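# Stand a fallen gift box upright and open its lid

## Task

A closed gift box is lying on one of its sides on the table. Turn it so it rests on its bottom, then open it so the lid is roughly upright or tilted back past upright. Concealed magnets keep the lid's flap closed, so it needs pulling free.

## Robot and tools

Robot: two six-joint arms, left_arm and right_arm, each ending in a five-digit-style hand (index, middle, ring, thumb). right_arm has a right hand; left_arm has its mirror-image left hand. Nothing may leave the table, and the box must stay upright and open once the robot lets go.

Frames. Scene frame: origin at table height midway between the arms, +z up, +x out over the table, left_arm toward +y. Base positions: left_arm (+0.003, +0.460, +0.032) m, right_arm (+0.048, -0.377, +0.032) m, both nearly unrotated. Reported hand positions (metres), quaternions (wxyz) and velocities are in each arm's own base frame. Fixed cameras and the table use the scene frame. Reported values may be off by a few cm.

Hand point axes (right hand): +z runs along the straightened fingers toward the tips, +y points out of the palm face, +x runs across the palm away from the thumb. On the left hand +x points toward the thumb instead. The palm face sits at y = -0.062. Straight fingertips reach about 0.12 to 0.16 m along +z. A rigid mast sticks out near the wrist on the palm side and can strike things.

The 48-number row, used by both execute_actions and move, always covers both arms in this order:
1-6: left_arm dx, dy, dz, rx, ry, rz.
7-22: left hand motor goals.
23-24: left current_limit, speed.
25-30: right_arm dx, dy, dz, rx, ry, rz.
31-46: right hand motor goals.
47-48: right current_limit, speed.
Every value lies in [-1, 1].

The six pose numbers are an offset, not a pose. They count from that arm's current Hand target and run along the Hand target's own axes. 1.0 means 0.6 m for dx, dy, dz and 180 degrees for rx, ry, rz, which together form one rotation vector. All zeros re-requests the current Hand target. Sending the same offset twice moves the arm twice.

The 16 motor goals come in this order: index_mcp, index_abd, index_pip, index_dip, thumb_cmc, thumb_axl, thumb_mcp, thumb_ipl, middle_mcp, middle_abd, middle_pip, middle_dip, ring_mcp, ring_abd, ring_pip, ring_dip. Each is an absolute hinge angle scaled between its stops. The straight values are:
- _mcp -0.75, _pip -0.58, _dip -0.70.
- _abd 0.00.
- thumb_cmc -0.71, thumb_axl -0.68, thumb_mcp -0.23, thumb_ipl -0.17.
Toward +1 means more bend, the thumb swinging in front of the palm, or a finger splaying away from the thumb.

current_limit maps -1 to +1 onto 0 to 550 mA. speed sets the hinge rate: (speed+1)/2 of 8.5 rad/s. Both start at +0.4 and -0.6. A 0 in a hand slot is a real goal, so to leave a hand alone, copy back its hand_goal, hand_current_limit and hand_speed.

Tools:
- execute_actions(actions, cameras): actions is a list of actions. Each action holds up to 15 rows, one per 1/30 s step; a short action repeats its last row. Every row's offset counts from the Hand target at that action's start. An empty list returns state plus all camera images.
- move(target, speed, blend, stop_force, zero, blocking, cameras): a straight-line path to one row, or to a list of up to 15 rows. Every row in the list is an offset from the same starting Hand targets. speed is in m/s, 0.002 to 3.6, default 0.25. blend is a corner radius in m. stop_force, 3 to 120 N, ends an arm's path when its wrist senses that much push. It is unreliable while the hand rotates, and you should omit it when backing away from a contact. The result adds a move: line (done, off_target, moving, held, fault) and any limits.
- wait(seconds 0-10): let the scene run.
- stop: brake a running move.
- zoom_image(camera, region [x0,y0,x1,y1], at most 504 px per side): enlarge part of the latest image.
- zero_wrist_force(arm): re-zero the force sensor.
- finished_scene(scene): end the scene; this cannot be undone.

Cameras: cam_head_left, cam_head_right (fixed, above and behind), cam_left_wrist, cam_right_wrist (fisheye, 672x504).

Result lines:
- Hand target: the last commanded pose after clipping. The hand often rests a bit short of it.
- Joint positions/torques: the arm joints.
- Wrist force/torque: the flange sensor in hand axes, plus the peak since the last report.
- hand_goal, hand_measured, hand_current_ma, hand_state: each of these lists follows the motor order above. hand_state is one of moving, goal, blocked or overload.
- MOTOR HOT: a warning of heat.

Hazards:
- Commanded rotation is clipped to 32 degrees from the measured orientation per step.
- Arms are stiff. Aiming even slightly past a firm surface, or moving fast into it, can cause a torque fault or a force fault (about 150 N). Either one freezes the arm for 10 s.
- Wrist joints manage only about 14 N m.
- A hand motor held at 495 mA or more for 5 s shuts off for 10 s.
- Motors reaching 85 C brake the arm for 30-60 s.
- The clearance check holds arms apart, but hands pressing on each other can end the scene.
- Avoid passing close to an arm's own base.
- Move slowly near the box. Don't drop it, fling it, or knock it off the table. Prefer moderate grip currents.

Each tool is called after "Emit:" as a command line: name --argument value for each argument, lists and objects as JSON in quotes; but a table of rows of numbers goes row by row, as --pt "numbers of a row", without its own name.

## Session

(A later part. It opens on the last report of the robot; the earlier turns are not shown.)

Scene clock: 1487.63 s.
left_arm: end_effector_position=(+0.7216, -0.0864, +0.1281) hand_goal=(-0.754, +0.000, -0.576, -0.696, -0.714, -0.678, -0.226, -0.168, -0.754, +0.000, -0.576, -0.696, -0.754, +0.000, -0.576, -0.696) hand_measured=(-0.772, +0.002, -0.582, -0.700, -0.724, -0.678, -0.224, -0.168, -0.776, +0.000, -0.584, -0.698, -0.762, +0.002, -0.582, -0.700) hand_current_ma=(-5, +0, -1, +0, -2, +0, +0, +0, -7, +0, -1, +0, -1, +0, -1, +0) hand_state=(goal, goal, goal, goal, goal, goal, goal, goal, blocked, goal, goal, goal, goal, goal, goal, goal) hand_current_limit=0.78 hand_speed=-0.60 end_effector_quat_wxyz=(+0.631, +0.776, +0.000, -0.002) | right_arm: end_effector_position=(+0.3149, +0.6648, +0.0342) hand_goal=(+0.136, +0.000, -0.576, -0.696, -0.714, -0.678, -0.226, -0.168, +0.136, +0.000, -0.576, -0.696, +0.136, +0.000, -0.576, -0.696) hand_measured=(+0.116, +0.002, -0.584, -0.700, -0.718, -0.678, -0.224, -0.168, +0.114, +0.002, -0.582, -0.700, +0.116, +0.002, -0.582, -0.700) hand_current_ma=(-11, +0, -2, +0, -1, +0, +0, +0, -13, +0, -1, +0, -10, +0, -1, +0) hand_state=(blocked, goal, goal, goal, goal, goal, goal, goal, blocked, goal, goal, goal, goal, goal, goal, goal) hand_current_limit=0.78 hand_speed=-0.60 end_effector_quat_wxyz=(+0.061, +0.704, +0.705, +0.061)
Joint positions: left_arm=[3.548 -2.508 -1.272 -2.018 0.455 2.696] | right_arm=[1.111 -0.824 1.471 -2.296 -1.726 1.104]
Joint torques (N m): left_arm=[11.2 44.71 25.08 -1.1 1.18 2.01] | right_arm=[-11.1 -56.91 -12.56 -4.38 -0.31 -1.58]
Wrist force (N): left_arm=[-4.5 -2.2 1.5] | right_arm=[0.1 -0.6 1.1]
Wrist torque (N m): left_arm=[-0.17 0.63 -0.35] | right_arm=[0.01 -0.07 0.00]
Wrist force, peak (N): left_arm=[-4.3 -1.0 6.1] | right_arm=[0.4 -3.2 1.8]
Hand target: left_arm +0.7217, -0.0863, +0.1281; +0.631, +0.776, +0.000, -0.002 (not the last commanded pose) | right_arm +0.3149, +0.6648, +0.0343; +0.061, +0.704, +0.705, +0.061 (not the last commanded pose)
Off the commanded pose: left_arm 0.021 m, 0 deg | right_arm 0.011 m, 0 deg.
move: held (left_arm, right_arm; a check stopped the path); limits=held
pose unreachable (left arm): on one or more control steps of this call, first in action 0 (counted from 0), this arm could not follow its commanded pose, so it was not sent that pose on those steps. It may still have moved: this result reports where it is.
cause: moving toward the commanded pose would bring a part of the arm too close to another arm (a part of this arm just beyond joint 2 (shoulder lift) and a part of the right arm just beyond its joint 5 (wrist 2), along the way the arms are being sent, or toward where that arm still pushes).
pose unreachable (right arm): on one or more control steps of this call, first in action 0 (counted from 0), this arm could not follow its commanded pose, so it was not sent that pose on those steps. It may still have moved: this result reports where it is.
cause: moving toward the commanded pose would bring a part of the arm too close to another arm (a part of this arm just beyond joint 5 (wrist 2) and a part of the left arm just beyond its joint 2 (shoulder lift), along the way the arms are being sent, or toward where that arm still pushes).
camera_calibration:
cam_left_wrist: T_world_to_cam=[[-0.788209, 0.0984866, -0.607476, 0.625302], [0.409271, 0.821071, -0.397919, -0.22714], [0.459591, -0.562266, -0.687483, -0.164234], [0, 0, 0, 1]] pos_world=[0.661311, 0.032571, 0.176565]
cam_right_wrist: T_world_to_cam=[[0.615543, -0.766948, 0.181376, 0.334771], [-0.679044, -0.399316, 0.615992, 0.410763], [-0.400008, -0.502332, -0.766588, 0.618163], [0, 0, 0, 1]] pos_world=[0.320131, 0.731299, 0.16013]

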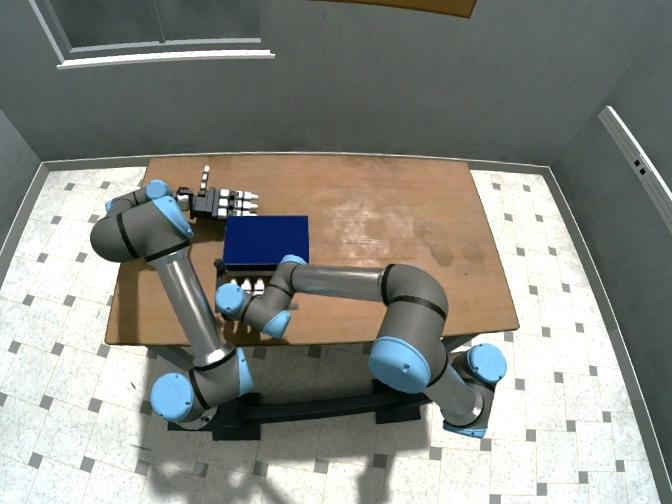

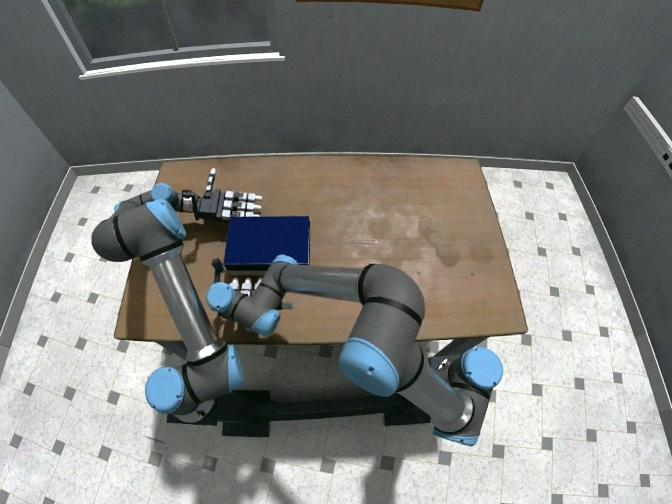

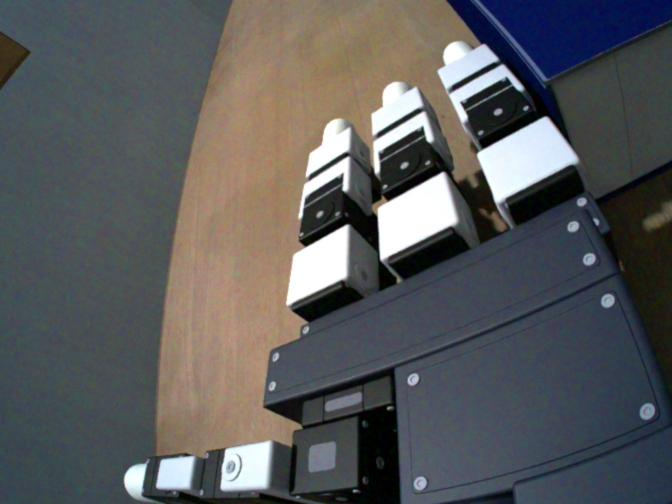

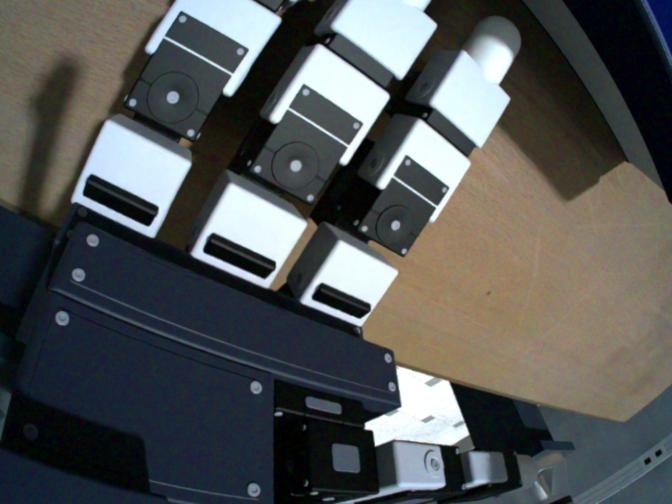

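Emit:
move --pt "0 0 0 0 0 0 -0.754 0 -0.576 -0.696 -0.714 -0.678 -0.226 -0.168 -0.754 0 -0.576 -0.696 -0.754 0 -0.576 -0.696 0.78 -0.6 -0.0333 0 0 0 0 0 0.137 0 -0.576 -0.696 -0.714 -0.678 -0.226 -0.168 0.137 0 -0.576 -0.696 0.137 0 -0.576 -0.696 0.78 -0.6" --pt "0 0 0 0 0 0 -0.754 0 -0.576 -0.696 -0.714 -0.678 -0.226 -0.168 -0.754 0 -0.576 -0.696 -0.754 0 -0.576 -0.696 0.78 -0.6 -0.0333 0.0645 0.0182 0 0 0 0.137 0 -0.576 -0.696 -0.714 -0.678 -0.226 -0.168 0.137 0 -0.576 -0.696 0.137 0 -0.576 -0.696 0.78 -0.6" --speed '[0.05, 0.02]' --stop_force 10 --cameras '["cam_head_left", "cam_right_wrist", "cam_left_wrist"]'

Emit:
zoom_image --camera "cam_head_left" --region '[180, 190, 340, 310]'

Scene clock: 1501.27 s.
left_arm: end_effector_position=(+0.7217, -0.0862, +0.1281) hand_goal=(-0.754, +0.000, -0.576, -0.696, -0.714, -0.678, -0.226, -0.168, -0.754, +0.000, -0.576, -0.696, -0.754, +0.000, -0.576, -0.696) hand_measured=(-0.772, +0.002, -0.582, -0.700, -0.724, -0.678, -0.224, -0.168, -0.776, +0.000, -0.584, -0.698, -0.762, -0.012, -0.582, -0.700) hand_current_ma=(-5, +0, -1, +0, -2, +0, +0, +0, -7, +0, -1, +0, -1, -1, -1, +0) hand_state=(goal, goal, goal, goal, goal, goal, goal, goal, blocked, goal, goal, goal, goal, goal, goal, goal) hand_current_limit=0.78 hand_speed=-0.60 end_effector_quat_wxyz=(+0.631, +0.776, +0.000, -0.002) | right_arm: end_effector_position=(+0.3432, +0.6448, +0.0314) hand_goal=(+0.136, +0.000, -0.576, -0.696, -0.714, -0.678, -0.226, -0.168, +0.136, +0.000, -0.576, -0.696, +0.136, +0.000, -0.576, -0.696) hand_measured=(+0.118, -0.004, -0.582, -0.698, -0.718, -0.678, -0.224, -0.168, +0.116, -0.004, -0.580, -0.698, +0.118, -0.004, -0.580, -0.696) hand_current_ma=(-9, +0, -1, +0, -1, +0, +0, +0, -10, +0, -1, +0, -9, +0, -1, +0) hand_state=(goal, goal, goal, goal, goal, goal, goal, goal, goal, goal, goal, goal, goal, goal, goal, goal) hand_current_limit=0.78 hand_speed=-0.60 end_effector_quat_wxyz=(+0.061, +0.704, +0.705, +0.061)
Joint positions: left_arm=[3.548 -2.508 -1.272 -2.018 0.455 2.696] | right_arm=[1.062 -0.839 1.512 -2.329 -1.722 1.054]
Joint torques (N m): left_arm=[2.55 44.14 8.66 -0.96 1.21 2.11] | right_arm=[8.8 -55.63 -11.27 -4.81 -3.28 1.56]
Wrist force (N): left_arm=[-0.7 -2.4 0.7] | right_arm=[-0.1 -3.7 0.1]
Wrist torque (N m): left_arm=[-0.13 0.71 -0.04] | right_arm=[0.01 -0.03 -0.26]
Wrist force, peak (N): left_arm=[6.3 -2.4 -0.2] | right_arm=[-1.0 -14.9 -4.4]
Hand target: left_arm +0.7217, -0.0863, +0.1281; +0.631, +0.776, +0.000, -0.002 | right_arm +0.3432, +0.6448, +0.0314; +0.061, +0.704, +0.705, +0.061 (not the last commanded pose)
Off the commanded pose: left_arm 0.000 m, 0 deg | right_arm 0.012 m, 0 deg.
move: contact (right_arm); path passed 1 of 2 targets
camera_calibration:
cam_left_wrist: T_world_to_cam=[[-0.788241, 0.0984222, -0.607444, 0.6253], [0.409208, 0.821079, -0.397967, -0.227254], [0.459591, -0.562265, -0.687484, -0.164121], [0, 0, 0, 1]] pos_world=[0.66131, 0.0327711, 0.176565]
cam_right_wrist: T_world_to_cam=[[0.615539, -0.766988, 0.181222, 0.30253], [-0.678986, -0.399361, 0.616027, 0.423855], [-0.400112, -0.502236, -0.766596, 0.617223], [0, 0, 0, 1]] pos_world=[0.348531, 0.711299, 0.15723]
Images, in order (width x height): cam_head_left 672x504, cam_left_wrist 672x504, cam_right_wrist 672x504.

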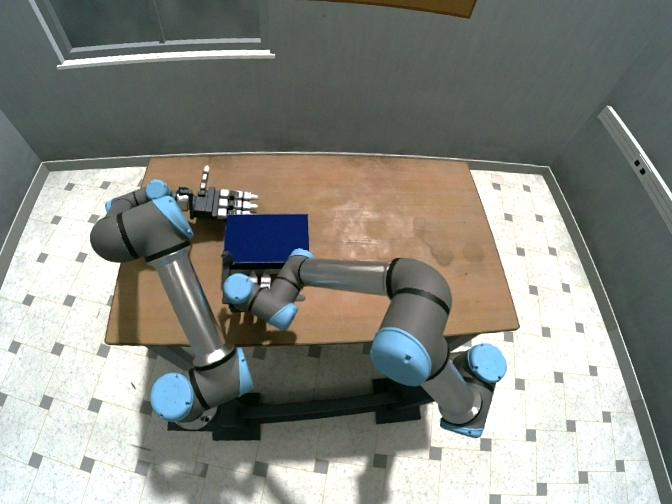

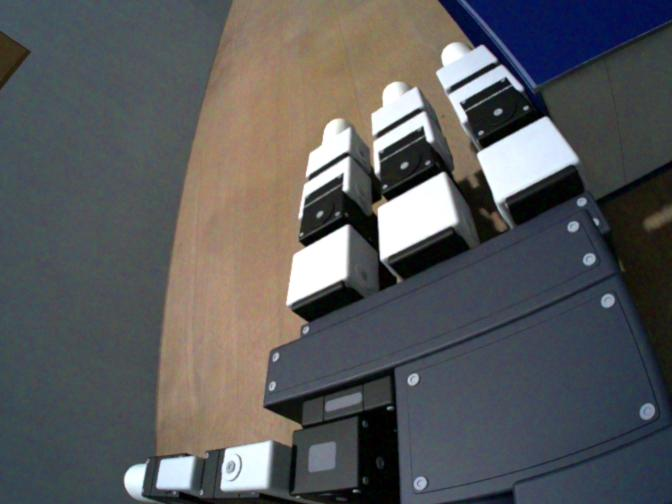

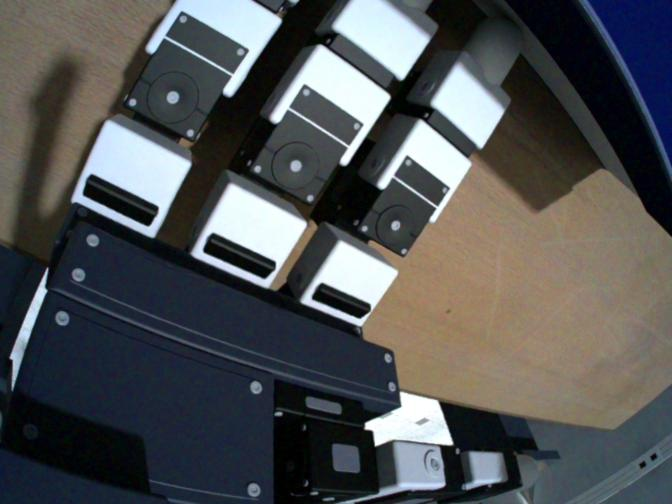

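Scaled by 3.150 from the camera's 672x504 image, which has a finer 960x720 frame.

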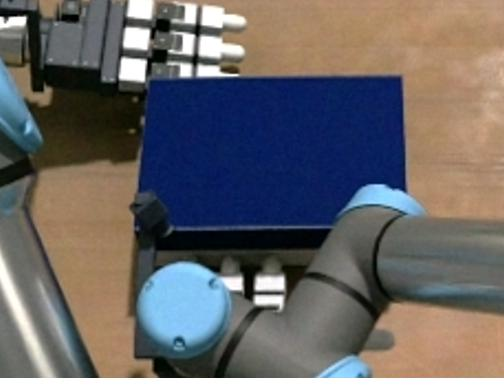

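Emit:
move --pt "0 0 0 0 0 0 -0.754 0 -0.576 -0.696 -0.714 -0.678 -0.226 -0.168 -0.754 0 -0.576 -0.696 -0.754 0 -0.576 -0.696 0.78 -0.6 0 0.0082 0.0015 0 0 0 0.137 0 -0.576 -0.696 -0.714 -0.678 -0.226 -0.168 0.137 0 -0.576 -0.696 0.137 0 -0.576 -0.696 0.78 -0.6" --pt "0 0 0 0 0 0 -0.754 0 -0.576 -0.696 -0.714 -0.678 -0.226 -0.168 -0.754 0 -0.576 -0.696 -0.754 0 -0.576 -0.696 0.78 -0.6 0 0.0175 -0.0511 0 0 0 0.137 0 -0.576 -0.696 -0.714 -0.678 -0.226 -0.168 0.137 0 -0.576 -0.696 0.137 0 -0.576 -0.696 0.78 -0.6" --speed '[0.02, 0.05]' --stop_force 30 --cameras '["all"]'

Emit:
zoom_image --camera "cam_head_left" --region '[180, 190, 340, 310]'

Emit:
zoom_image --camera "cam_right_wrist" --region '[300, 0, 672, 240]'

Scene clock: 1511.20 s.
left_arm: end_effector_position=(+0.7217, -0.0863, +0.1281) hand_goal=(-0.754, +0.000, -0.576, -0.696, -0.714, -0.678, -0.226, -0.168, -0.754, +0.000, -0.576, -0.696, -0.754, +0.000, -0.576, -0.696) hand_measured=(-0.772, +0.002, -0.582, -0.700, -0.724, -0.678, -0.224, -0.168, -0.776, +0.000, -0.584, -0.698, -0.766, -0.024, -0.580, -0.700) hand_current_ma=(-5, +0, -1, +0, -2, +0, +0, +0, -7, +0, -1, +0, -2, -6, +0, +0) hand_state=(goal, goal, goal, goal, goal, goal, goal, goal, blocked, goal, goal, goal, goal, blocked, goal, goal) hand_current_limit=0.78 hand_speed=-0.60 end_effector_quat_wxyz=(+0.631, +0.776, +0.000, -0.002) | right_arm: end_effector_position=(+0.3483, +0.6448, +0.0634) hand_goal=(+0.136, +0.000, -0.576, -0.696, -0.714, -0.678, -0.226, -0.168, +0.136, +0.000, -0.576, -0.696, +0.136, +0.000, -0.576, -0.696) hand_measured=(+0.102, -0.004, -0.592, -0.702, -0.718, -0.678, -0.224, -0.168, +0.084, -0.010, -0.602, -0.708, +0.056, -0.022, -0.620, -0.724) hand_current_ma=(-27, +0, -7, -1, -1, +0, +0, +0, -62, -2, -15, -4, -132, -9, -40, -17) hand_state=(blocked, goal, goal, goal, goal, goal, goal, goal, blocked, goal, blocked, goal, blocked, blocked, blocked, blocked) hand_current_limit=0.78 hand_speed=-0.60 end_effector_quat_wxyz=(+0.061, +0.704, +0.705, +0.061)
Joint positions: left_arm=[3.548 -2.508 -1.272 -2.018 0.455 2.696] | right_arm=[1.055 -0.881 1.49 -2.266 -1.722 1.048]
Joint torques (N m): left_arm=[-8.73 46.26 11.57 -1.31 -1 1.95] | right_arm=[5.47 -58.27 -29.45 -2.61 -0.03 0.71]
Wrist force (N): left_arm=[2.9 -2.0 -0.2] | right_arm=[-1.8 -10.0 3.3]
Wrist torque (N m): left_arm=[-0.04 0.83 0.13] | right_arm=[0.31 -0.20 -0.30]
Wrist force, peak (N): left_arm=[19.7 0.1 -2.8] | right_arm=[-1.1 -32.1 -10.0]
Hand target: left_arm +0.7217, -0.0863, +0.1281; +0.631, +0.776, +0.000, -0.002 | right_arm +0.3483, +0.6448, +0.0634; +0.061, +0.704, +0.705, +0.061
Off the commanded pose: left_arm 0.000 m, 0 deg | right_arm 0.000 m, 0 deg.
move: done
camera_calibration:
cam_left_wrist: T_world_to_cam=[[-0.788237, 0.0984157, -0.607451, 0.625299], [0.409245, 0.821033, -0.398023, -0.227267], [0.459566, -0.562333, -0.687445, -0.164109], [0, 0, 0, 1]] pos_world=[0.661311, 0.0327709, 0.176565]
cam_right_wrist: T_world_to_cam=[[0.615591, -0.766957, 0.181173, 0.293604], [-0.678939, -0.399421, 0.61604, 0.407499], [-0.400112, -0.502234, -0.766597, 0.643831], [0, 0, 0, 1]] pos_world=[0.353531, 0.711299, 0.18933]

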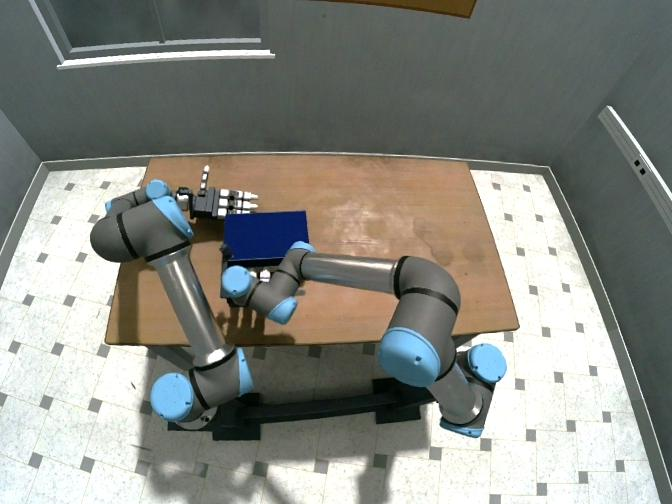

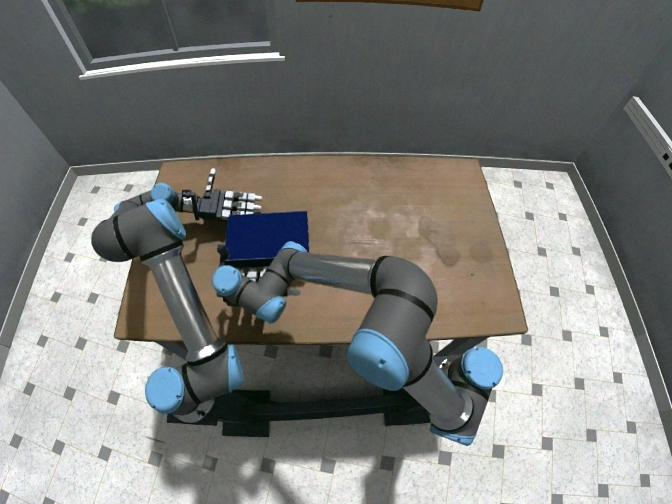

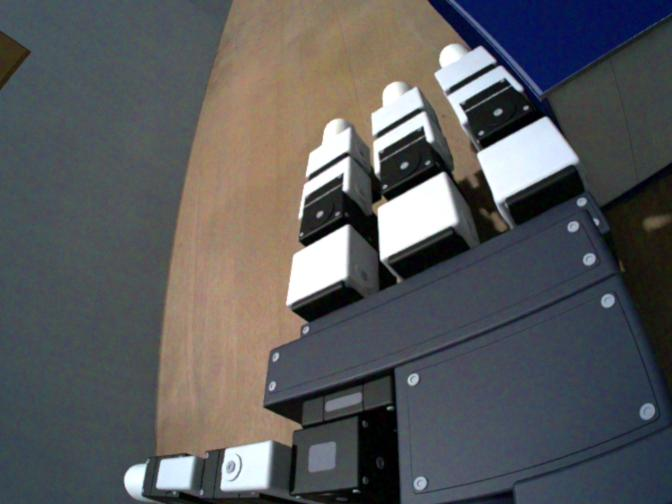

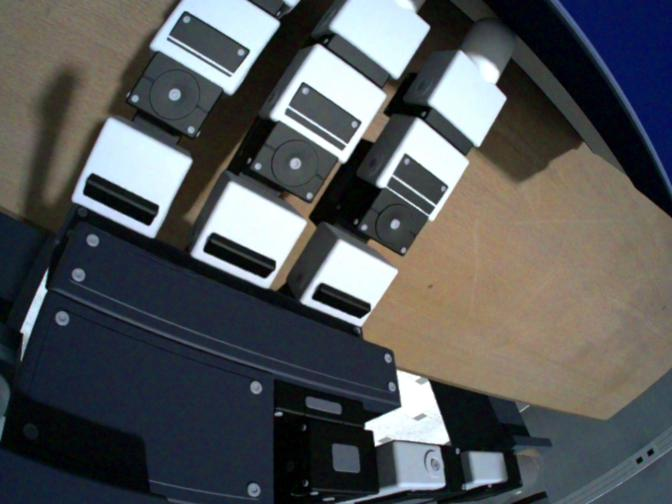

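Scaled by 3.150 from the camera's 672x504 image, which has a finer 960x720 frame.

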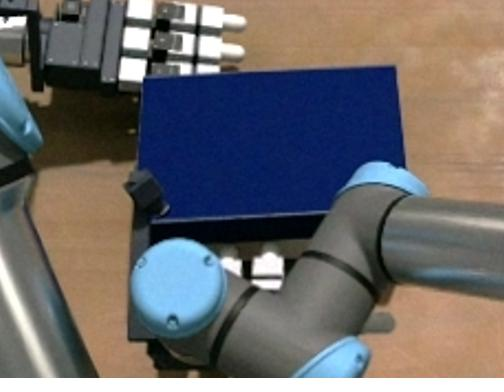

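Scaled by 1.355 from the camera's 672x504 image, which has a finer 960x720 frame.

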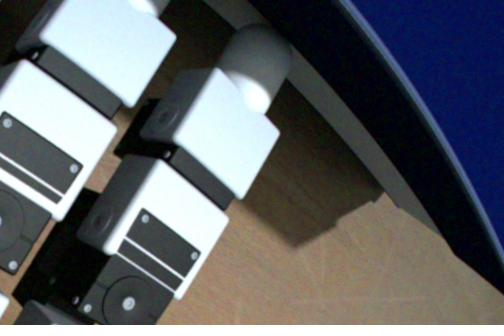

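Emit:
move --target '[0,0,0,0,0,0,-0.754,0,-0.576,-0.696,-0.714,-0.678,-0.226,-0.168,-0.754,0,-0.576,-0.696,-0.754,0,-0.576,-0.696,0.78,-0.6,0,0.0058,-0.0328,0,0,0,0.137,0,-0.576,-0.696,-0.714,-0.678,-0.226,-0.168,0.137,0,-0.576,-0.696,0.137,0,-0.576,-0.696,0.78,-0.6]' --speed 0.05 --stop_force 30 --cameras '["cam_head_left", "cam_head_right", "cam_right_wrist", "cam_left_wrist"]'

Emit:
zoom_image --camera "cam_head_left" --region '[180, 190, 340, 310]'

Emit:
zoom_image --camera "cam_right_wrist" --region '[300, 0, 672, 240]'

Scene clock: 1520.03 s.
left_arm: end_effector_position=(+0.7217, -0.0863, +0.1281) hand_goal=(-0.754, +0.000, -0.576, -0.696, -0.714, -0.678, -0.226, -0.168, -0.754, +0.000, -0.576, -0.696, -0.754, +0.000, -0.576, -0.696) hand_measured=(-0.772, +0.002, -0.582, -0.700, -0.724, -0.678, -0.224, -0.168, -0.776, +0.000, -0.584, -0.698, -0.766, -0.028, -0.580, -0.700) hand_current_ma=(-5, +0, -1, +0, -2, +0, +0, +0, -7, +0, -1, +0, -2, -8, +0, +0) hand_state=(goal, goal, goal, goal, goal, goal, goal, goal, blocked, goal, goal, goal, goal, blocked, goal, goal) hand_current_limit=0.78 hand_speed=-0.60 end_effector_quat_wxyz=(+0.631, +0.776, +0.000, -0.002) | right_arm: end_effector_position=(+0.3483, +0.6448, +0.0833) hand_goal=(+0.136, +0.000, -0.576, -0.696, -0.714, -0.678, -0.226, -0.168, +0.136, +0.000, -0.576, -0.696, +0.136, +0.000, -0.576, -0.696) hand_measured=(+0.102, -0.004, -0.592, -0.704, -0.718, -0.678, -0.224, -0.168, +0.084, -0.010, -0.602, -0.708, +0.044, -0.028, -0.628, -0.730) hand_current_ma=(-28, +0, -7, -1, -1, +0, +0, +0, -62, -2, -15, -4, -172, -14, -54, -24) hand_state=(blocked, goal, goal, goal, goal, goal, goal, goal, blocked, goal, blocked, goal, blocked, blocked, blocked, blocked) hand_current_limit=0.78 hand_speed=-0.60 end_effector_quat_wxyz=(+0.061, +0.704, +0.705, +0.061)
Joint positions: left_arm=[3.548 -2.508 -1.272 -2.018 0.455 2.696] | right_arm=[1.055 -0.907 1.476 -2.226 -1.722 1.048]
Joint torques (N m): left_arm=[-9.03 47.16 19.2 -1.31 -0.76 1.7] | right_arm=[-7.73 -57.6 -29.64 -2.62 -1.26 -1.51]
Wrist force (N): left_arm=[3.4 -2.3 0.1] | right_arm=[-1.5 -10.2 2.7]
Wrist torque (N m): left_arm=[-0.04 0.88 0.19] | right_arm=[0.34 -0.24 -0.37]
Wrist force, peak (N): left_arm=[3.7 -2.4 0.1] | right_arm=[-1.8 -11.4 3.3]
Hand target: left_arm +0.7217, -0.0863, +0.1281; +0.631, +0.776, +0.000, -0.002 | right_arm +0.3483, +0.6448, +0.0834; +0.061, +0.704, +0.705, +0.061
Off the commanded pose: left_arm 0.000 m, 0 deg | right_arm 0.000 m, 0 deg.
move: done
camera_calibration:
cam_left_wrist: T_world_to_cam=[[-0.788237, 0.0984157, -0.607451, 0.625299], [0.409245, 0.821033, -0.398023, -0.227267], [0.459566, -0.562333, -0.687445, -0.164109], [0, 0, 0, 1]] pos_world=[0.661311, 0.0327709, 0.176565]
cam_right_wrist: T_world_to_cam=[[0.615591, -0.766957, 0.181173, 0.289998], [-0.678939, -0.399421, 0.61604, 0.39524], [-0.400112, -0.502234, -0.766597, 0.659086], [0, 0, 0, 1]] pos_world=[0.353531, 0.711299, 0.20923]

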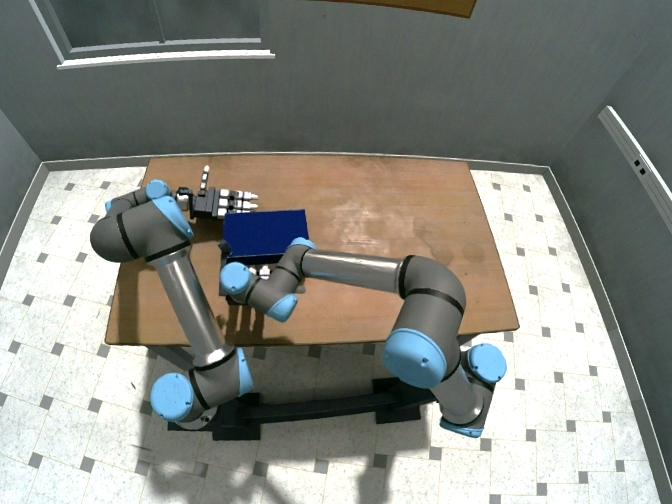

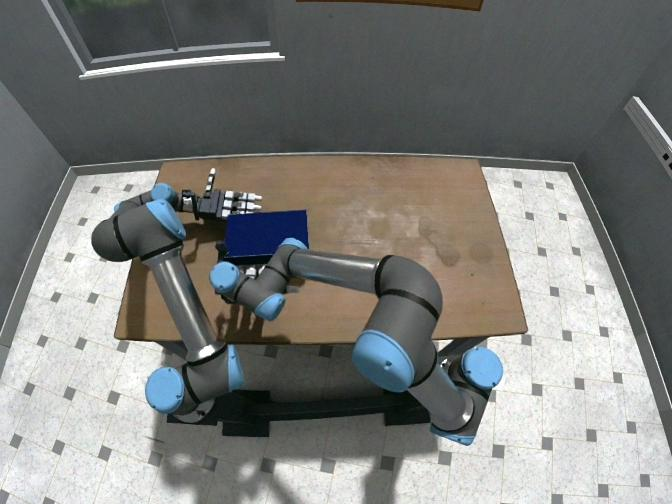

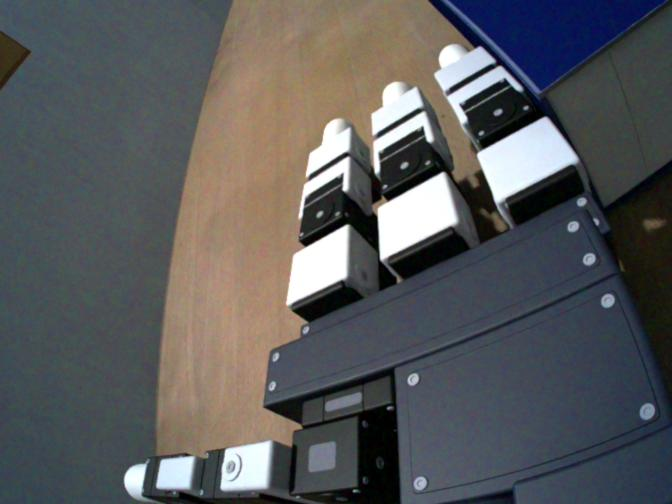

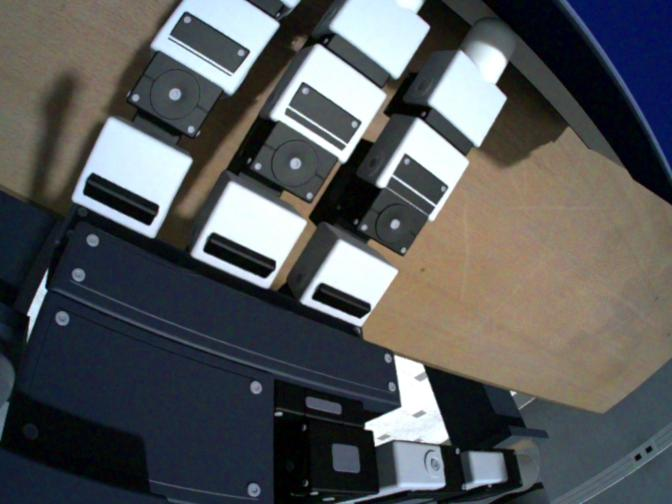

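Scaled by 3.150 from the camera's 672x504 image, which has a finer 960x720 frame.

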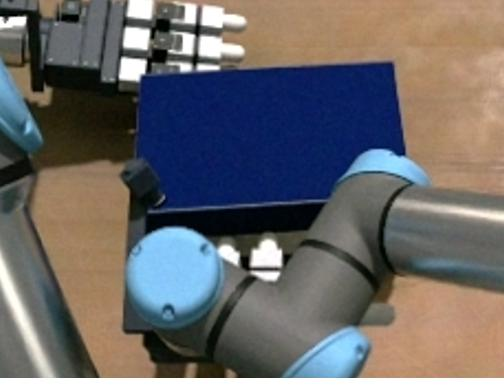

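Scaled by 1.355 from the camera's 672x504 image, which has a finer 960x720 frame.

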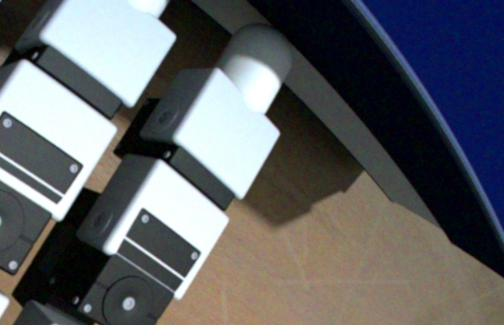

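Emit:
move --pt "0 0 0 0 0 0 -0.754 0 -0.576 -0.696 -0.714 -0.678 -0.226 -0.168 -0.754 0 -0.576 -0.696 -0.754 0 -0.576 -0.696 0.78 -0.6 0 -0.0151 0.0854 0 0 0 0.137 0 -0.576 -0.696 -0.714 -0.678 -0.226 -0.168 0.137 0 -0.576 -0.696 0.137 0 -0.576 -0.696 0.78 -0.6" --pt "-0.033 0.032 -0.3305 0 0 0 -0.754 0 -0.576 -0.696 -0.714 -0.678 -0.226 -0.168 -0.754 0 -0.576 -0.696 -0.754 0 -0.576 -0.696 0.78 -0.6 0 -0.0643 0.0767 0 0 0 0.137 0 -0.576 -0.696 -0.714 -0.678 -0.226 -0.168 0.137 0 -0.576 -0.696 0.137 0 -0.576 -0.696 0.78 -0.6" --pt "-0.3217 0.0348 -0.1567 0.111 0 0 -1 0 -0.576 -0.696 -0.714 -0.678 -0.226 -0.168 -1 0 -0.576 -0.696 -1 0 -0.576 -0.696 0.78 -0.6 0 -0.0643 0.0767 0 0 0 0.137 0 -0.576 -0.696 -0.714 -0.678 -0.226 -0.168 0.137 0 -0.576 -0.696 0.137 0 -0.576 -0.696 0.78 -0.6" --speed '[0.08, 0.2, 0.2]' --blend '[0, 0.03, 0]' --cameras '["all"]'

Emit:
zoom_image --camera "cam_head_left" --region '[180, 190, 340, 310]'

Scene clock: 1634.10 s.
left_arm: end_effector_position=(+0.5289, +0.0018, +0.1684) hand_goal=(-1.000, +0.000, -0.576, -0.696, -0.714, -0.678, -0.226, -0.168, -1.000, +0.000, -0.576, -0.696, -1.000, +0.000, -0.576, -0.696) hand_measured=(-1.000, +0.002, -0.582, -0.700, -0.724, -0.678, -0.224, -0.168, -1.000, +0.000, -0.582, -0.698, -1.000, -0.002, -0.580, -0.698) hand_current_ma=(+0, +0, +0, +0, -2, +0, +0, +0, +0, +0, -1, +0, +0, +0, +0, +0) hand_state=(goal, goal, goal, goal, goal, goal, goal, goal, goal, goal, goal, goal, goal, goal, goal, goal) hand_current_limit=0.78 hand_speed=-0.60 end_effector_quat_wxyz=(+0.486, +0.874, +0.000, -0.002) | right_arm: end_effector_position=(+0.3183, +0.6448, +0.0314) hand_goal=(+0.136, +0.000, -0.576, -0.696, -0.714, -0.678, -0.226, -0.168, +0.136, +0.000, -0.576, -0.696, +0.136, +0.000, -0.576, -0.696) hand_measured=(+0.118, +0.004, -0.582, -0.698, -0.718, -0.678, -0.224, -0.168, +0.114, +0.000, -0.582, -0.700, +0.130, -0.002, -0.576, -0.694) hand_current_ma=(-9, +0, -1, +0, -1, +0, +0, +0, -13, +0, -1, +0, -1, +0, +0, +0) hand_state=(goal, goal, goal, goal, goal, goal, goal, goal, blocked, goal, goal, goal, goal, goal, goal, goal) hand_current_limit=0.78 hand_speed=-0.60 end_effector_quat_wxyz=(+0.061, +0.704, +0.705, +0.061)
Joint positions: left_arm=[3.826 -2.01 -1.851 -1.649 0.855 2.568] | right_arm=[1.094 -0.854 1.539 -2.336 -1.725 1.086]
Joint torques (N m): left_arm=[10.89 45.31 8.99 1.85 0.82 -2.21] | right_arm=[10.1 -54.38 -11.08 -4.52 -3.03 1.47]
Wrist force (N): left_arm=[-4.1 -1.5 1.9] | right_arm=[0.1 0.0 0.9]
Wrist torque (N m): left_arm=[-0.18 0.60 -0.24] | right_arm=[0.12 -0.06 -0.11]
Wrist force, peak (N): left_arm=[36.0 3.1 -4.0] | right_arm=[-0.6 -47.2 -15.8]
Hand target: left_arm +0.5289, +0.0018, +0.1684; +0.486, +0.874, +0.000, -0.002 | right_arm +0.3183, +0.6448, +0.0314; +0.061, +0.704, +0.705, +0.061
Off the commanded pose: left_arm 0.000 m, 0 deg | right_arm 0.000 m, 0 deg.
move: done
camera_calibration:
cam_left_wrist: T_world_to_cam=[[-0.787685, 0.301051, -0.537514, 0.476709], [0.410377, 0.907129, -0.0933106, -0.2567], [0.459503, -0.294083, -0.838076, 0.0266066], [0, 0, 0, 1]] pos_world=[0.468614, 0.0971712, 0.254583]
cam_right_wrist: T_world_to_cam=[[0.615539, -0.766988, 0.181222, 0.317823], [-0.678986, -0.399361, 0.616027, 0.406779], [-0.400112, -0.502236, -0.766596, 0.607247], [0, 0, 0, 1]] pos_world=[0.323531, 0.711199, 0.15733]

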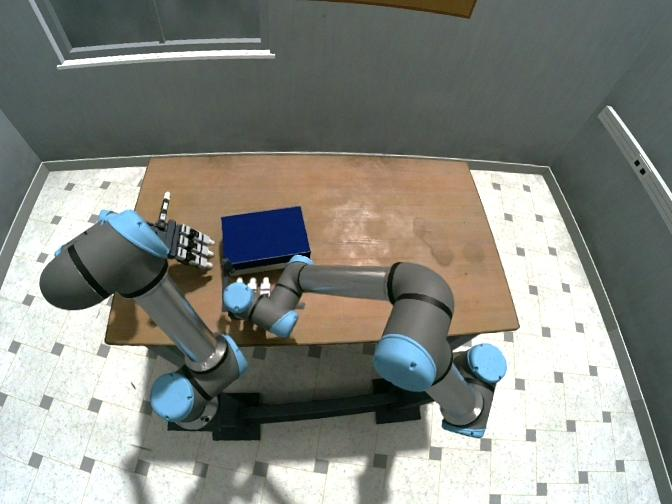

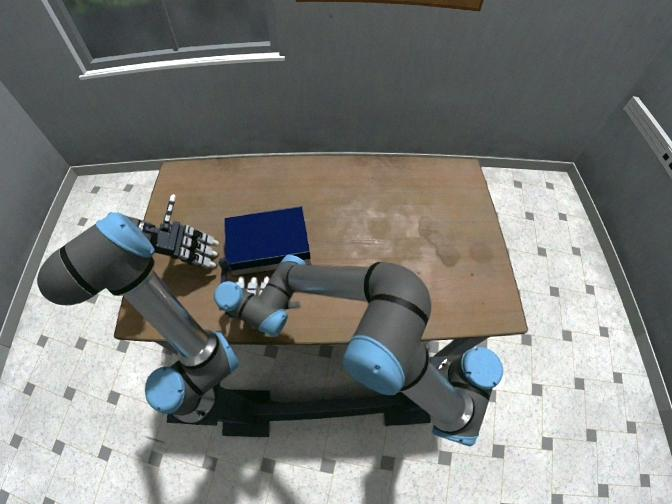

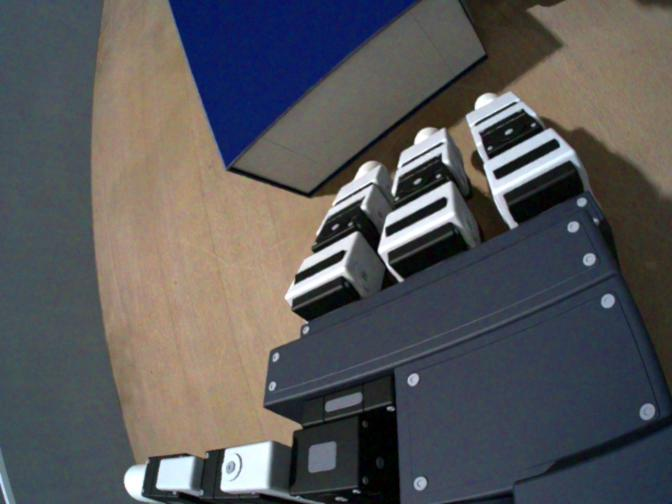

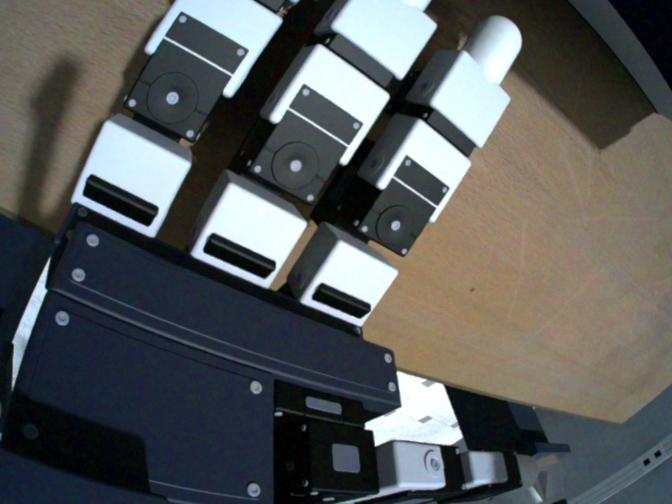

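Scaled by 3.150 from the camera's 672x504 image, which has a finer 960x720 frame.

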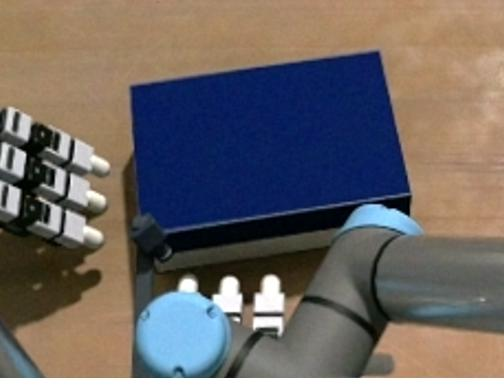

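Emit:
move --target '[-0.015,-0.0145,0.0747,0,0.0443,-0.0277,-1,0,-0.576,-0.696,-0.714,-0.678,-0.226,-0.168,-1,0,-0.576,-0.696,-1,0,-0.576,-0.696,0.78,-0.6,-0.0042,0.0345,0.0053,0,0.0091,-0.0514,0.137,0,-0.576,-0.696,-0.714,-0.678,-0.226,-0.168,0.137,0,-0.576,-0.696,0.137,0,-0.576,-0.696,0.78,-0.6]' --speed 0.08 --stop_force 8 --cameras '["cam_head_left", "cam_left_wrist", "cam_right_wrist"]'

Emit:
zoom_image --camera "cam_left_wrist" --region '[240, 0, 600, 240]'

Scene clock: 1664.50 s.
left_arm: end_effector_position=(+0.5197, -0.0317, +0.1375) hand_goal=(-1.000, +0.000, -0.576, -0.696, -0.714, -0.678, -0.226, -0.168, -1.000, +0.000, -0.576, -0.696, -1.000, +0.000, -0.576, -0.696) hand_measured=(-1.000, +0.002, -0.582, -0.700, -0.724, -0.678, -0.224, -0.168, -1.000, +0.000, -0.582, -0.698, -1.000, -0.002, -0.580, -0.698) hand_current_ma=(+0, +0, +0, +0, -2, +0, +0, +0, +0, +0, -1, +0, +0, +0, +0, +0) hand_state=(goal, goal, goal, goal, goal, goal, goal, goal, goal, goal, goal, goal, goal, goal, goal, goal) hand_current_limit=0.78 hand_speed=-0.60 end_effector_quat_wxyz=(+0.485, +0.871, +0.072, +0.038) | right_arm: end_effector_position=(+0.3392, +0.6423, +0.0318) hand_goal=(+0.136, +0.000, -0.576, -0.696, -0.714, -0.678, -0.226, -0.168, +0.136, +0.000, -0.576, -0.696, +0.136, +0.000, -0.576, -0.696) hand_measured=(+0.118, +0.004, -0.582, -0.698, -0.718, -0.678, -0.224, -0.168, +0.114, +0.000, -0.582, -0.700, +0.130, -0.002, -0.576, -0.694) hand_current_ma=(-9, +0, -1, +0, -1, +0, +0, +0, -13, +0, -1, +0, -1, +0, +0, +0) hand_state=(goal, goal, goal, goal, goal, goal, goal, goal, blocked, goal, goal, goal, goal, goal, goal, goal) hand_current_limit=0.78 hand_speed=-0.60 end_effector_quat_wxyz=(+0.056, +0.644, +0.760, +0.066)
Joint positions: left_arm=[3.825 -1.959 -2.081 -1.349 0.744 2.396] | right_arm=[1.053 -0.88 1.596 -2.398 -1.705 0.88]
Joint torques (N m): left_arm=[-11.34 40.71 6.46 2.55 -3.04 -2.31] | right_arm=[-11.16 -54.06 -10.34 -4.58 1.98 -1.56]
Wrist force (N): left_arm=[-3.6 -1.7 2.0] | right_arm=[0.3 -0.3 0.7]
Wrist torque (N m): left_arm=[-0.18 0.54 -0.21] | right_arm=[0.10 -0.08 0.07]
Wrist force, peak (N): left_arm=[-4.1 -1.8 2.3] | right_arm=[0.2 -0.2 1.4]
Hand target: left_arm +0.5197, -0.0317, +0.1375; +0.485, +0.871, +0.072, +0.038 | right_arm +0.3392, +0.6423, +0.0318; +0.056, +0.644, +0.760, +0.066
Off the commanded pose: left_arm 0.000 m, 0 deg | right_arm 0.000 m, 0 deg.
move: done
camera_calibration:
cam_left_wrist: T_world_to_cam=[[-0.826651, 0.168538, -0.536883, 0.478895], [0.256568, 0.962038, -0.0930405, -0.143809], [0.500821, -0.214659, -0.838511, -0.0239073], [0, 0, 0, 1]] pos_world=[0.444749, 0.0525055, 0.223684]
cam_right_wrist: T_world_to_cam=[[0.732508, -0.65624, 0.181057, 0.192189], [-0.604697, -0.505066, 0.615832, 0.462471], [-0.312688, -0.560587, -0.766791, 0.622505], [0, 0, 0, 1]] pos_world=[0.333525, 0.708668, 0.15773]
Images, in order (width x height): cam_head_left 672x504, cam_left_wrist 672x504, cam_right_wrist 672x504.

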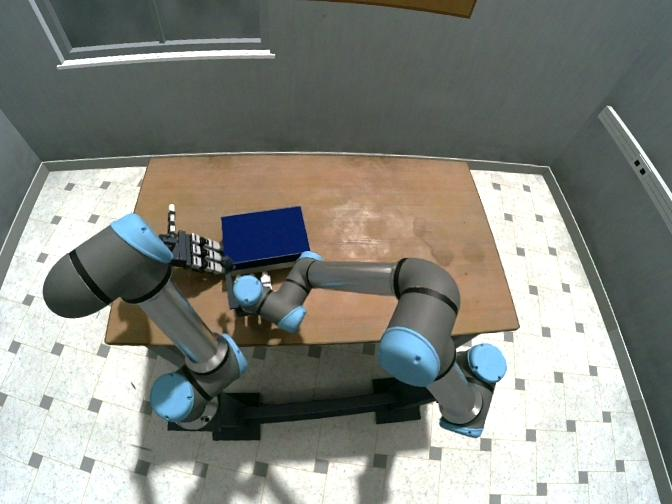

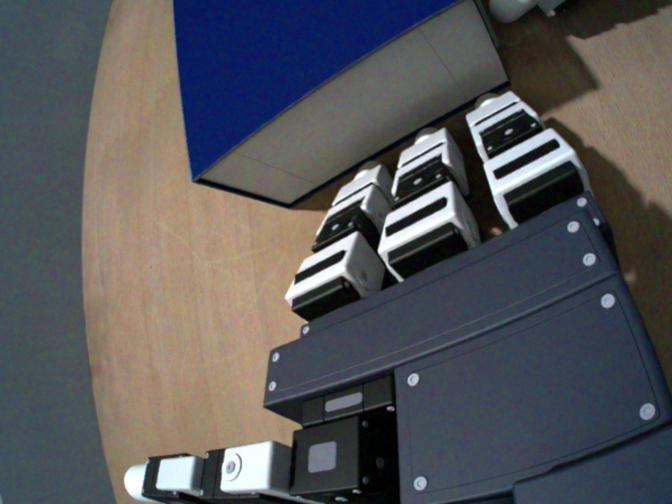

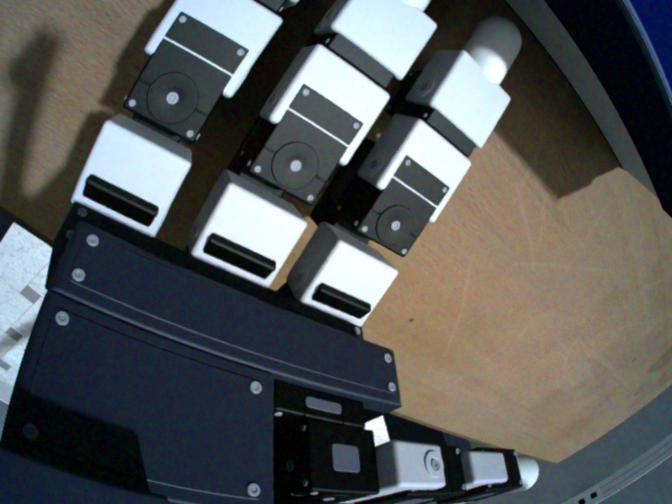

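Scaled by 1.400 from the camera's 672x504 image, which has a finer 960x720 frame.

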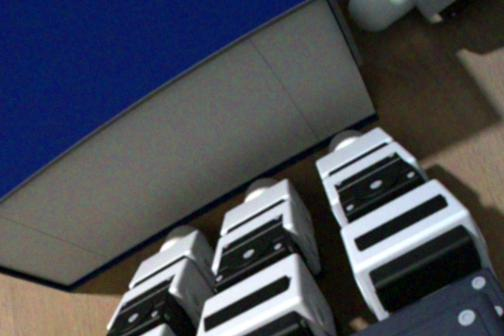

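Emit:
move --target '[0,0.0221,0.0354,0,0,0,-1,0,-0.576,-0.696,-0.714,-0.678,-0.226,-0.168,-1,0,-0.576,-0.696,-1,0,-0.576,-0.696,0.78,-0.6,0,0,0,0,0,0,0.137,0,-0.576,-0.696,-0.714,-0.678,-0.226,-0.168,0.137,0,-0.576,-0.696,0.137,0,-0.576,-0.696,0.78,-0.6]' --speed 0.012 --stop_force 4 --cameras '["cam_left_wrist"]'

Emit:
zoom_image --camera "cam_left_wrist" --region '[240, 0, 600, 240]'

Scene clock: 1676.10 s.
left_arm: end_effector_position=(+0.5238, -0.0564, +0.1375) hand_goal=(-1.000, +0.000, -0.576, -0.696, -0.714, -0.678, -0.226, -0.168, -1.000, +0.000, -0.576, -0.696, -1.000, +0.000, -0.576, -0.696) hand_measured=(-1.000, +0.000, -0.582, -0.700, -0.724, -0.678, -0.224, -0.168, -1.000, +0.000, -0.582, -0.698, -1.000, +0.010, -0.582, -0.698) hand_current_ma=(+0, +0, +0, +0, -2, +0, +0, +0, +0, +0, -1, +0, +0, +1, +0, +0) hand_state=(goal, goal, goal, goal, goal, goal, goal, goal, goal, goal, goal, goal, goal, goal, goal, goal) hand_current_limit=0.78 hand_speed=-0.60 end_effector_quat_wxyz=(+0.485, +0.871, +0.072, +0.038) | right_arm: end_effector_position=(+0.3392, +0.6423, +0.0318) hand_goal=(+0.136, +0.000, -0.576, -0.696, -0.714, -0.678, -0.226, -0.168, +0.136, +0.000, -0.576, -0.696, +0.136, +0.000, -0.576, -0.696) hand_measured=(+0.118, +0.004, -0.582, -0.698, -0.718, -0.678, -0.224, -0.168, +0.114, +0.000, -0.582, -0.700, +0.130, -0.002, -0.576, -0.694) hand_current_ma=(-9, +0, -1, +0, -1, +0, +0, +0, -13, +0, -1, +0, -1, +0, +0, +0) hand_state=(goal, goal, goal, goal, goal, goal, goal, goal, blocked, goal, goal, goal, goal, goal, goal, goal) hand_current_limit=0.78 hand_speed=-0.60 end_effector_quat_wxyz=(+0.056, +0.644, +0.760, +0.066)
Joint positions: left_arm=[3.779 -1.952 -2.106 -1.291 0.716 2.341] | right_arm=[1.053 -0.88 1.596 -2.398 -1.705 0.88]
Joint torques (N m): left_arm=[-12.86 39.08 6.08 2.39 -3.23 -2.28] | right_arm=[-10.89 -53.96 -10.05 -4.58 1.91 -1.52]
Wrist force (N): left_arm=[-3.8 -2.2 -0.7] | right_arm=[0.3 -0.2 0.8]
Wrist torque (N m): left_arm=[0.15 0.57 -0.22] | right_arm=[0.11 -0.07 0.07]
Wrist force, peak (N): left_arm=[-4.5 -1.8 -1.0] | right_arm=[0.5 -0.2 1.2]
Hand target: left_arm +0.5238, -0.0564, +0.1375; +0.485, +0.871, +0.072, +0.038 | right_arm +0.3392, +0.6423, +0.0318; +0.056, +0.644, +0.760, +0.066
Off the commanded pose: left_arm 0.000 m, 0 deg | right_arm 0.000 m, 0 deg.
move: done
camera_calibration:
cam_left_wrist: T_world_to_cam=[[-0.826651, 0.168538, -0.536883, 0.486518], [0.256568, 0.962038, -0.0930405, -0.120993], [0.500821, -0.214659, -0.838511, -0.0312004], [0, 0, 0, 1]] pos_world=[0.448849, 0.0277055, 0.223784]
Images, in order (width x height): cam_left_wrist 672x504.

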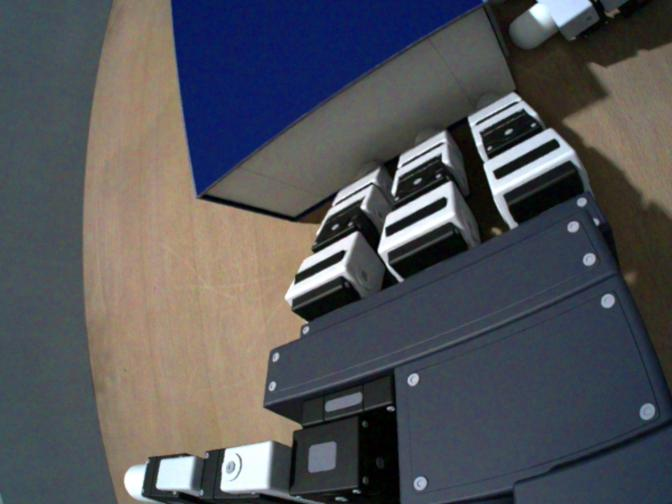

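Scaled by 1.400 from the camera's 672x504 image, which has a finer 960x720 frame.

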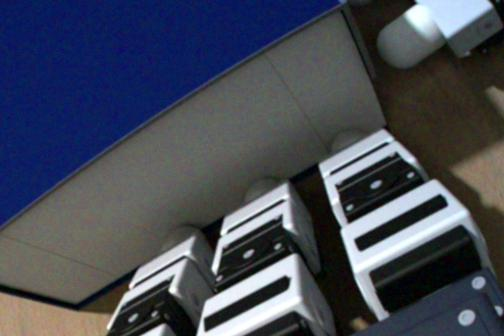

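Emit:
move --target '[0,-0.0109,0.0168,0,0,0,-1,0,-0.576,-0.696,-0.714,-0.678,-0.226,-0.168,-1,0,-0.576,-0.696,-1,0,-0.576,-0.696,0.78,-0.6,0,0,0,0,0,0,0.137,0,-0.576,-0.696,-0.714,-0.678,-0.226,-0.168,0.137,0,-0.576,-0.696,0.137,0,-0.576,-0.696,0.78,-0.6]' --speed 0.01 --stop_force 13 --cameras '["cam_left_wrist", "cam_head_left"]'

Emit:
zoom_image --camera "cam_left_wrist" --region '[240, 0, 600, 240]'

Scene clock: 1684.23 s.
left_arm: end_effector_position=(+0.5241, -0.0583, +0.1336) hand_goal=(-1.000, +0.000, -0.576, -0.696, -0.714, -0.678, -0.226, -0.168, -1.000, +0.000, -0.576, -0.696, -1.000, +0.000, -0.576, -0.696) hand_measured=(-1.000, +0.000, -0.578, -0.698, -0.724, -0.678, -0.224, -0.168, -1.000, +0.000, -0.578, -0.698, -1.000, +0.002, -0.580, -0.698) hand_current_ma=(+0, +0, +0, +0, -2, +0, +0, +0, +0, +0, +0, +0, +0, +0, +0, +0) hand_state=(goal, goal, goal, goal, goal, goal, goal, goal, goal, goal, goal, goal, goal, goal, goal, goal) hand_current_limit=0.78 hand_speed=-0.60 end_effector_quat_wxyz=(+0.485, +0.871, +0.072, +0.038) | right_arm: end_effector_position=(+0.3392, +0.6423, +0.0318) hand_goal=(+0.136, +0.000, -0.576, -0.696, -0.714, -0.678, -0.226, -0.168, +0.136, +0.000, -0.576, -0.696, +0.136, +0.000, -0.576, -0.696) hand_measured=(+0.118, +0.004, -0.582, -0.698, -0.718, -0.678, -0.224, -0.168, +0.114, +0.000, -0.582, -0.700, +0.130, -0.002, -0.576, -0.694) hand_current_ma=(-9, +0, -1, +0, -1, +0, +0, +0, -13, +0, -1, +0, -1, +0, +0, +0) hand_state=(goal, goal, goal, goal, goal, goal, goal, goal, blocked, goal, goal, goal, goal, goal, goal, goal) hand_current_limit=0.78 hand_speed=-0.60 end_effector_quat_wxyz=(+0.056, +0.644, +0.760, +0.066)
Joint positions: left_arm=[3.775 -1.96 -2.11 -1.275 0.713 2.337] | right_arm=[1.053 -0.88 1.596 -2.398 -1.705 0.88]
Joint torques (N m): left_arm=[10.58 38.13 19.75 -0.33 1.1 2] | right_arm=[-11.1 -54.06 -10.72 -4.47 1.81 -1.6]
Wrist force (N): left_arm=[-3.7 0.5 -3.0] | right_arm=[0.5 -0.1 0.9]
Wrist torque (N m): left_arm=[0.22 0.63 -0.23] | right_arm=[0.10 -0.10 0.08]
Wrist force, peak (N): left_arm=[-4.2 5.3 -13.9] | right_arm=[0.4 -0.2 1.2]
Hand target: left_arm +0.5241, -0.0583, +0.1336; +0.485, +0.871, +0.072, +0.038 (not the last commanded pose) | right_arm +0.3392, +0.6423, +0.0318; +0.056, +0.644, +0.760, +0.066
Off the commanded pose: left_arm 0.008 m, 0 deg | right_arm 0.000 m, 0 deg.
move: contact (left_arm)
camera_calibration:
cam_left_wrist: T_world_to_cam=[[-0.826583, 0.168508, -0.536997, 0.484917], [0.256559, 0.962041, -0.0930278, -0.119709], [0.500937, -0.214666, -0.838439, -0.0351588], [0, 0, 0, 1]] pos_world=[0.449149, 0.0259055, 0.219784]
Images, in order (width x height): cam_head_left 672x504, cam_left_wrist 672x504.

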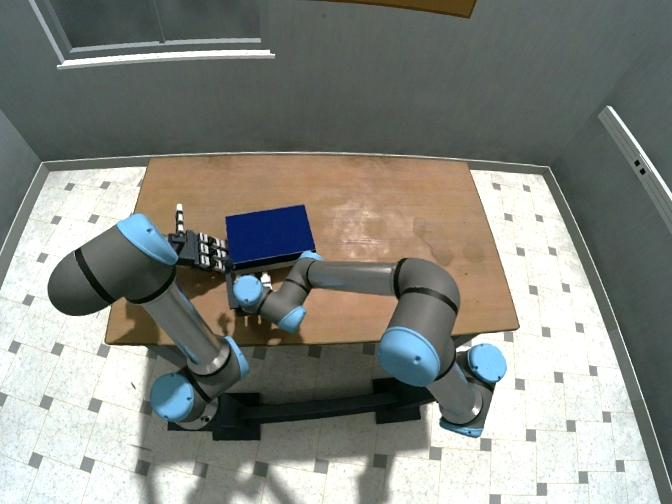

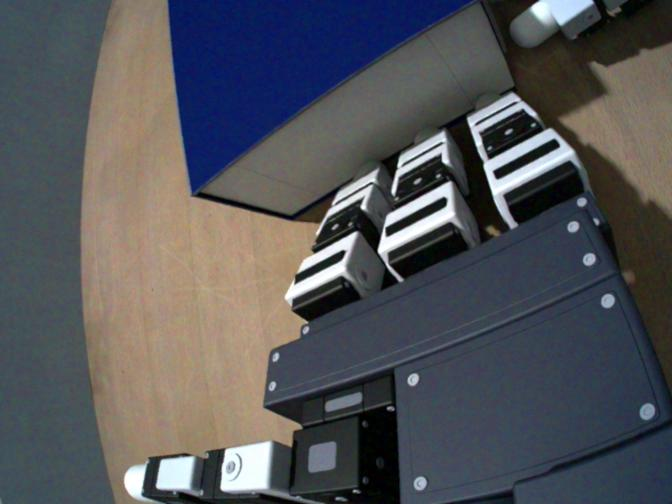

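Scaled by 1.400 from the camera's 672x504 image, which has a finer 960x720 frame.

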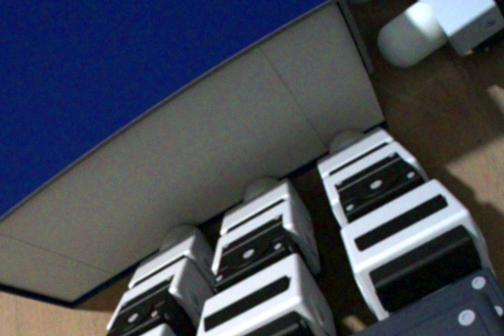

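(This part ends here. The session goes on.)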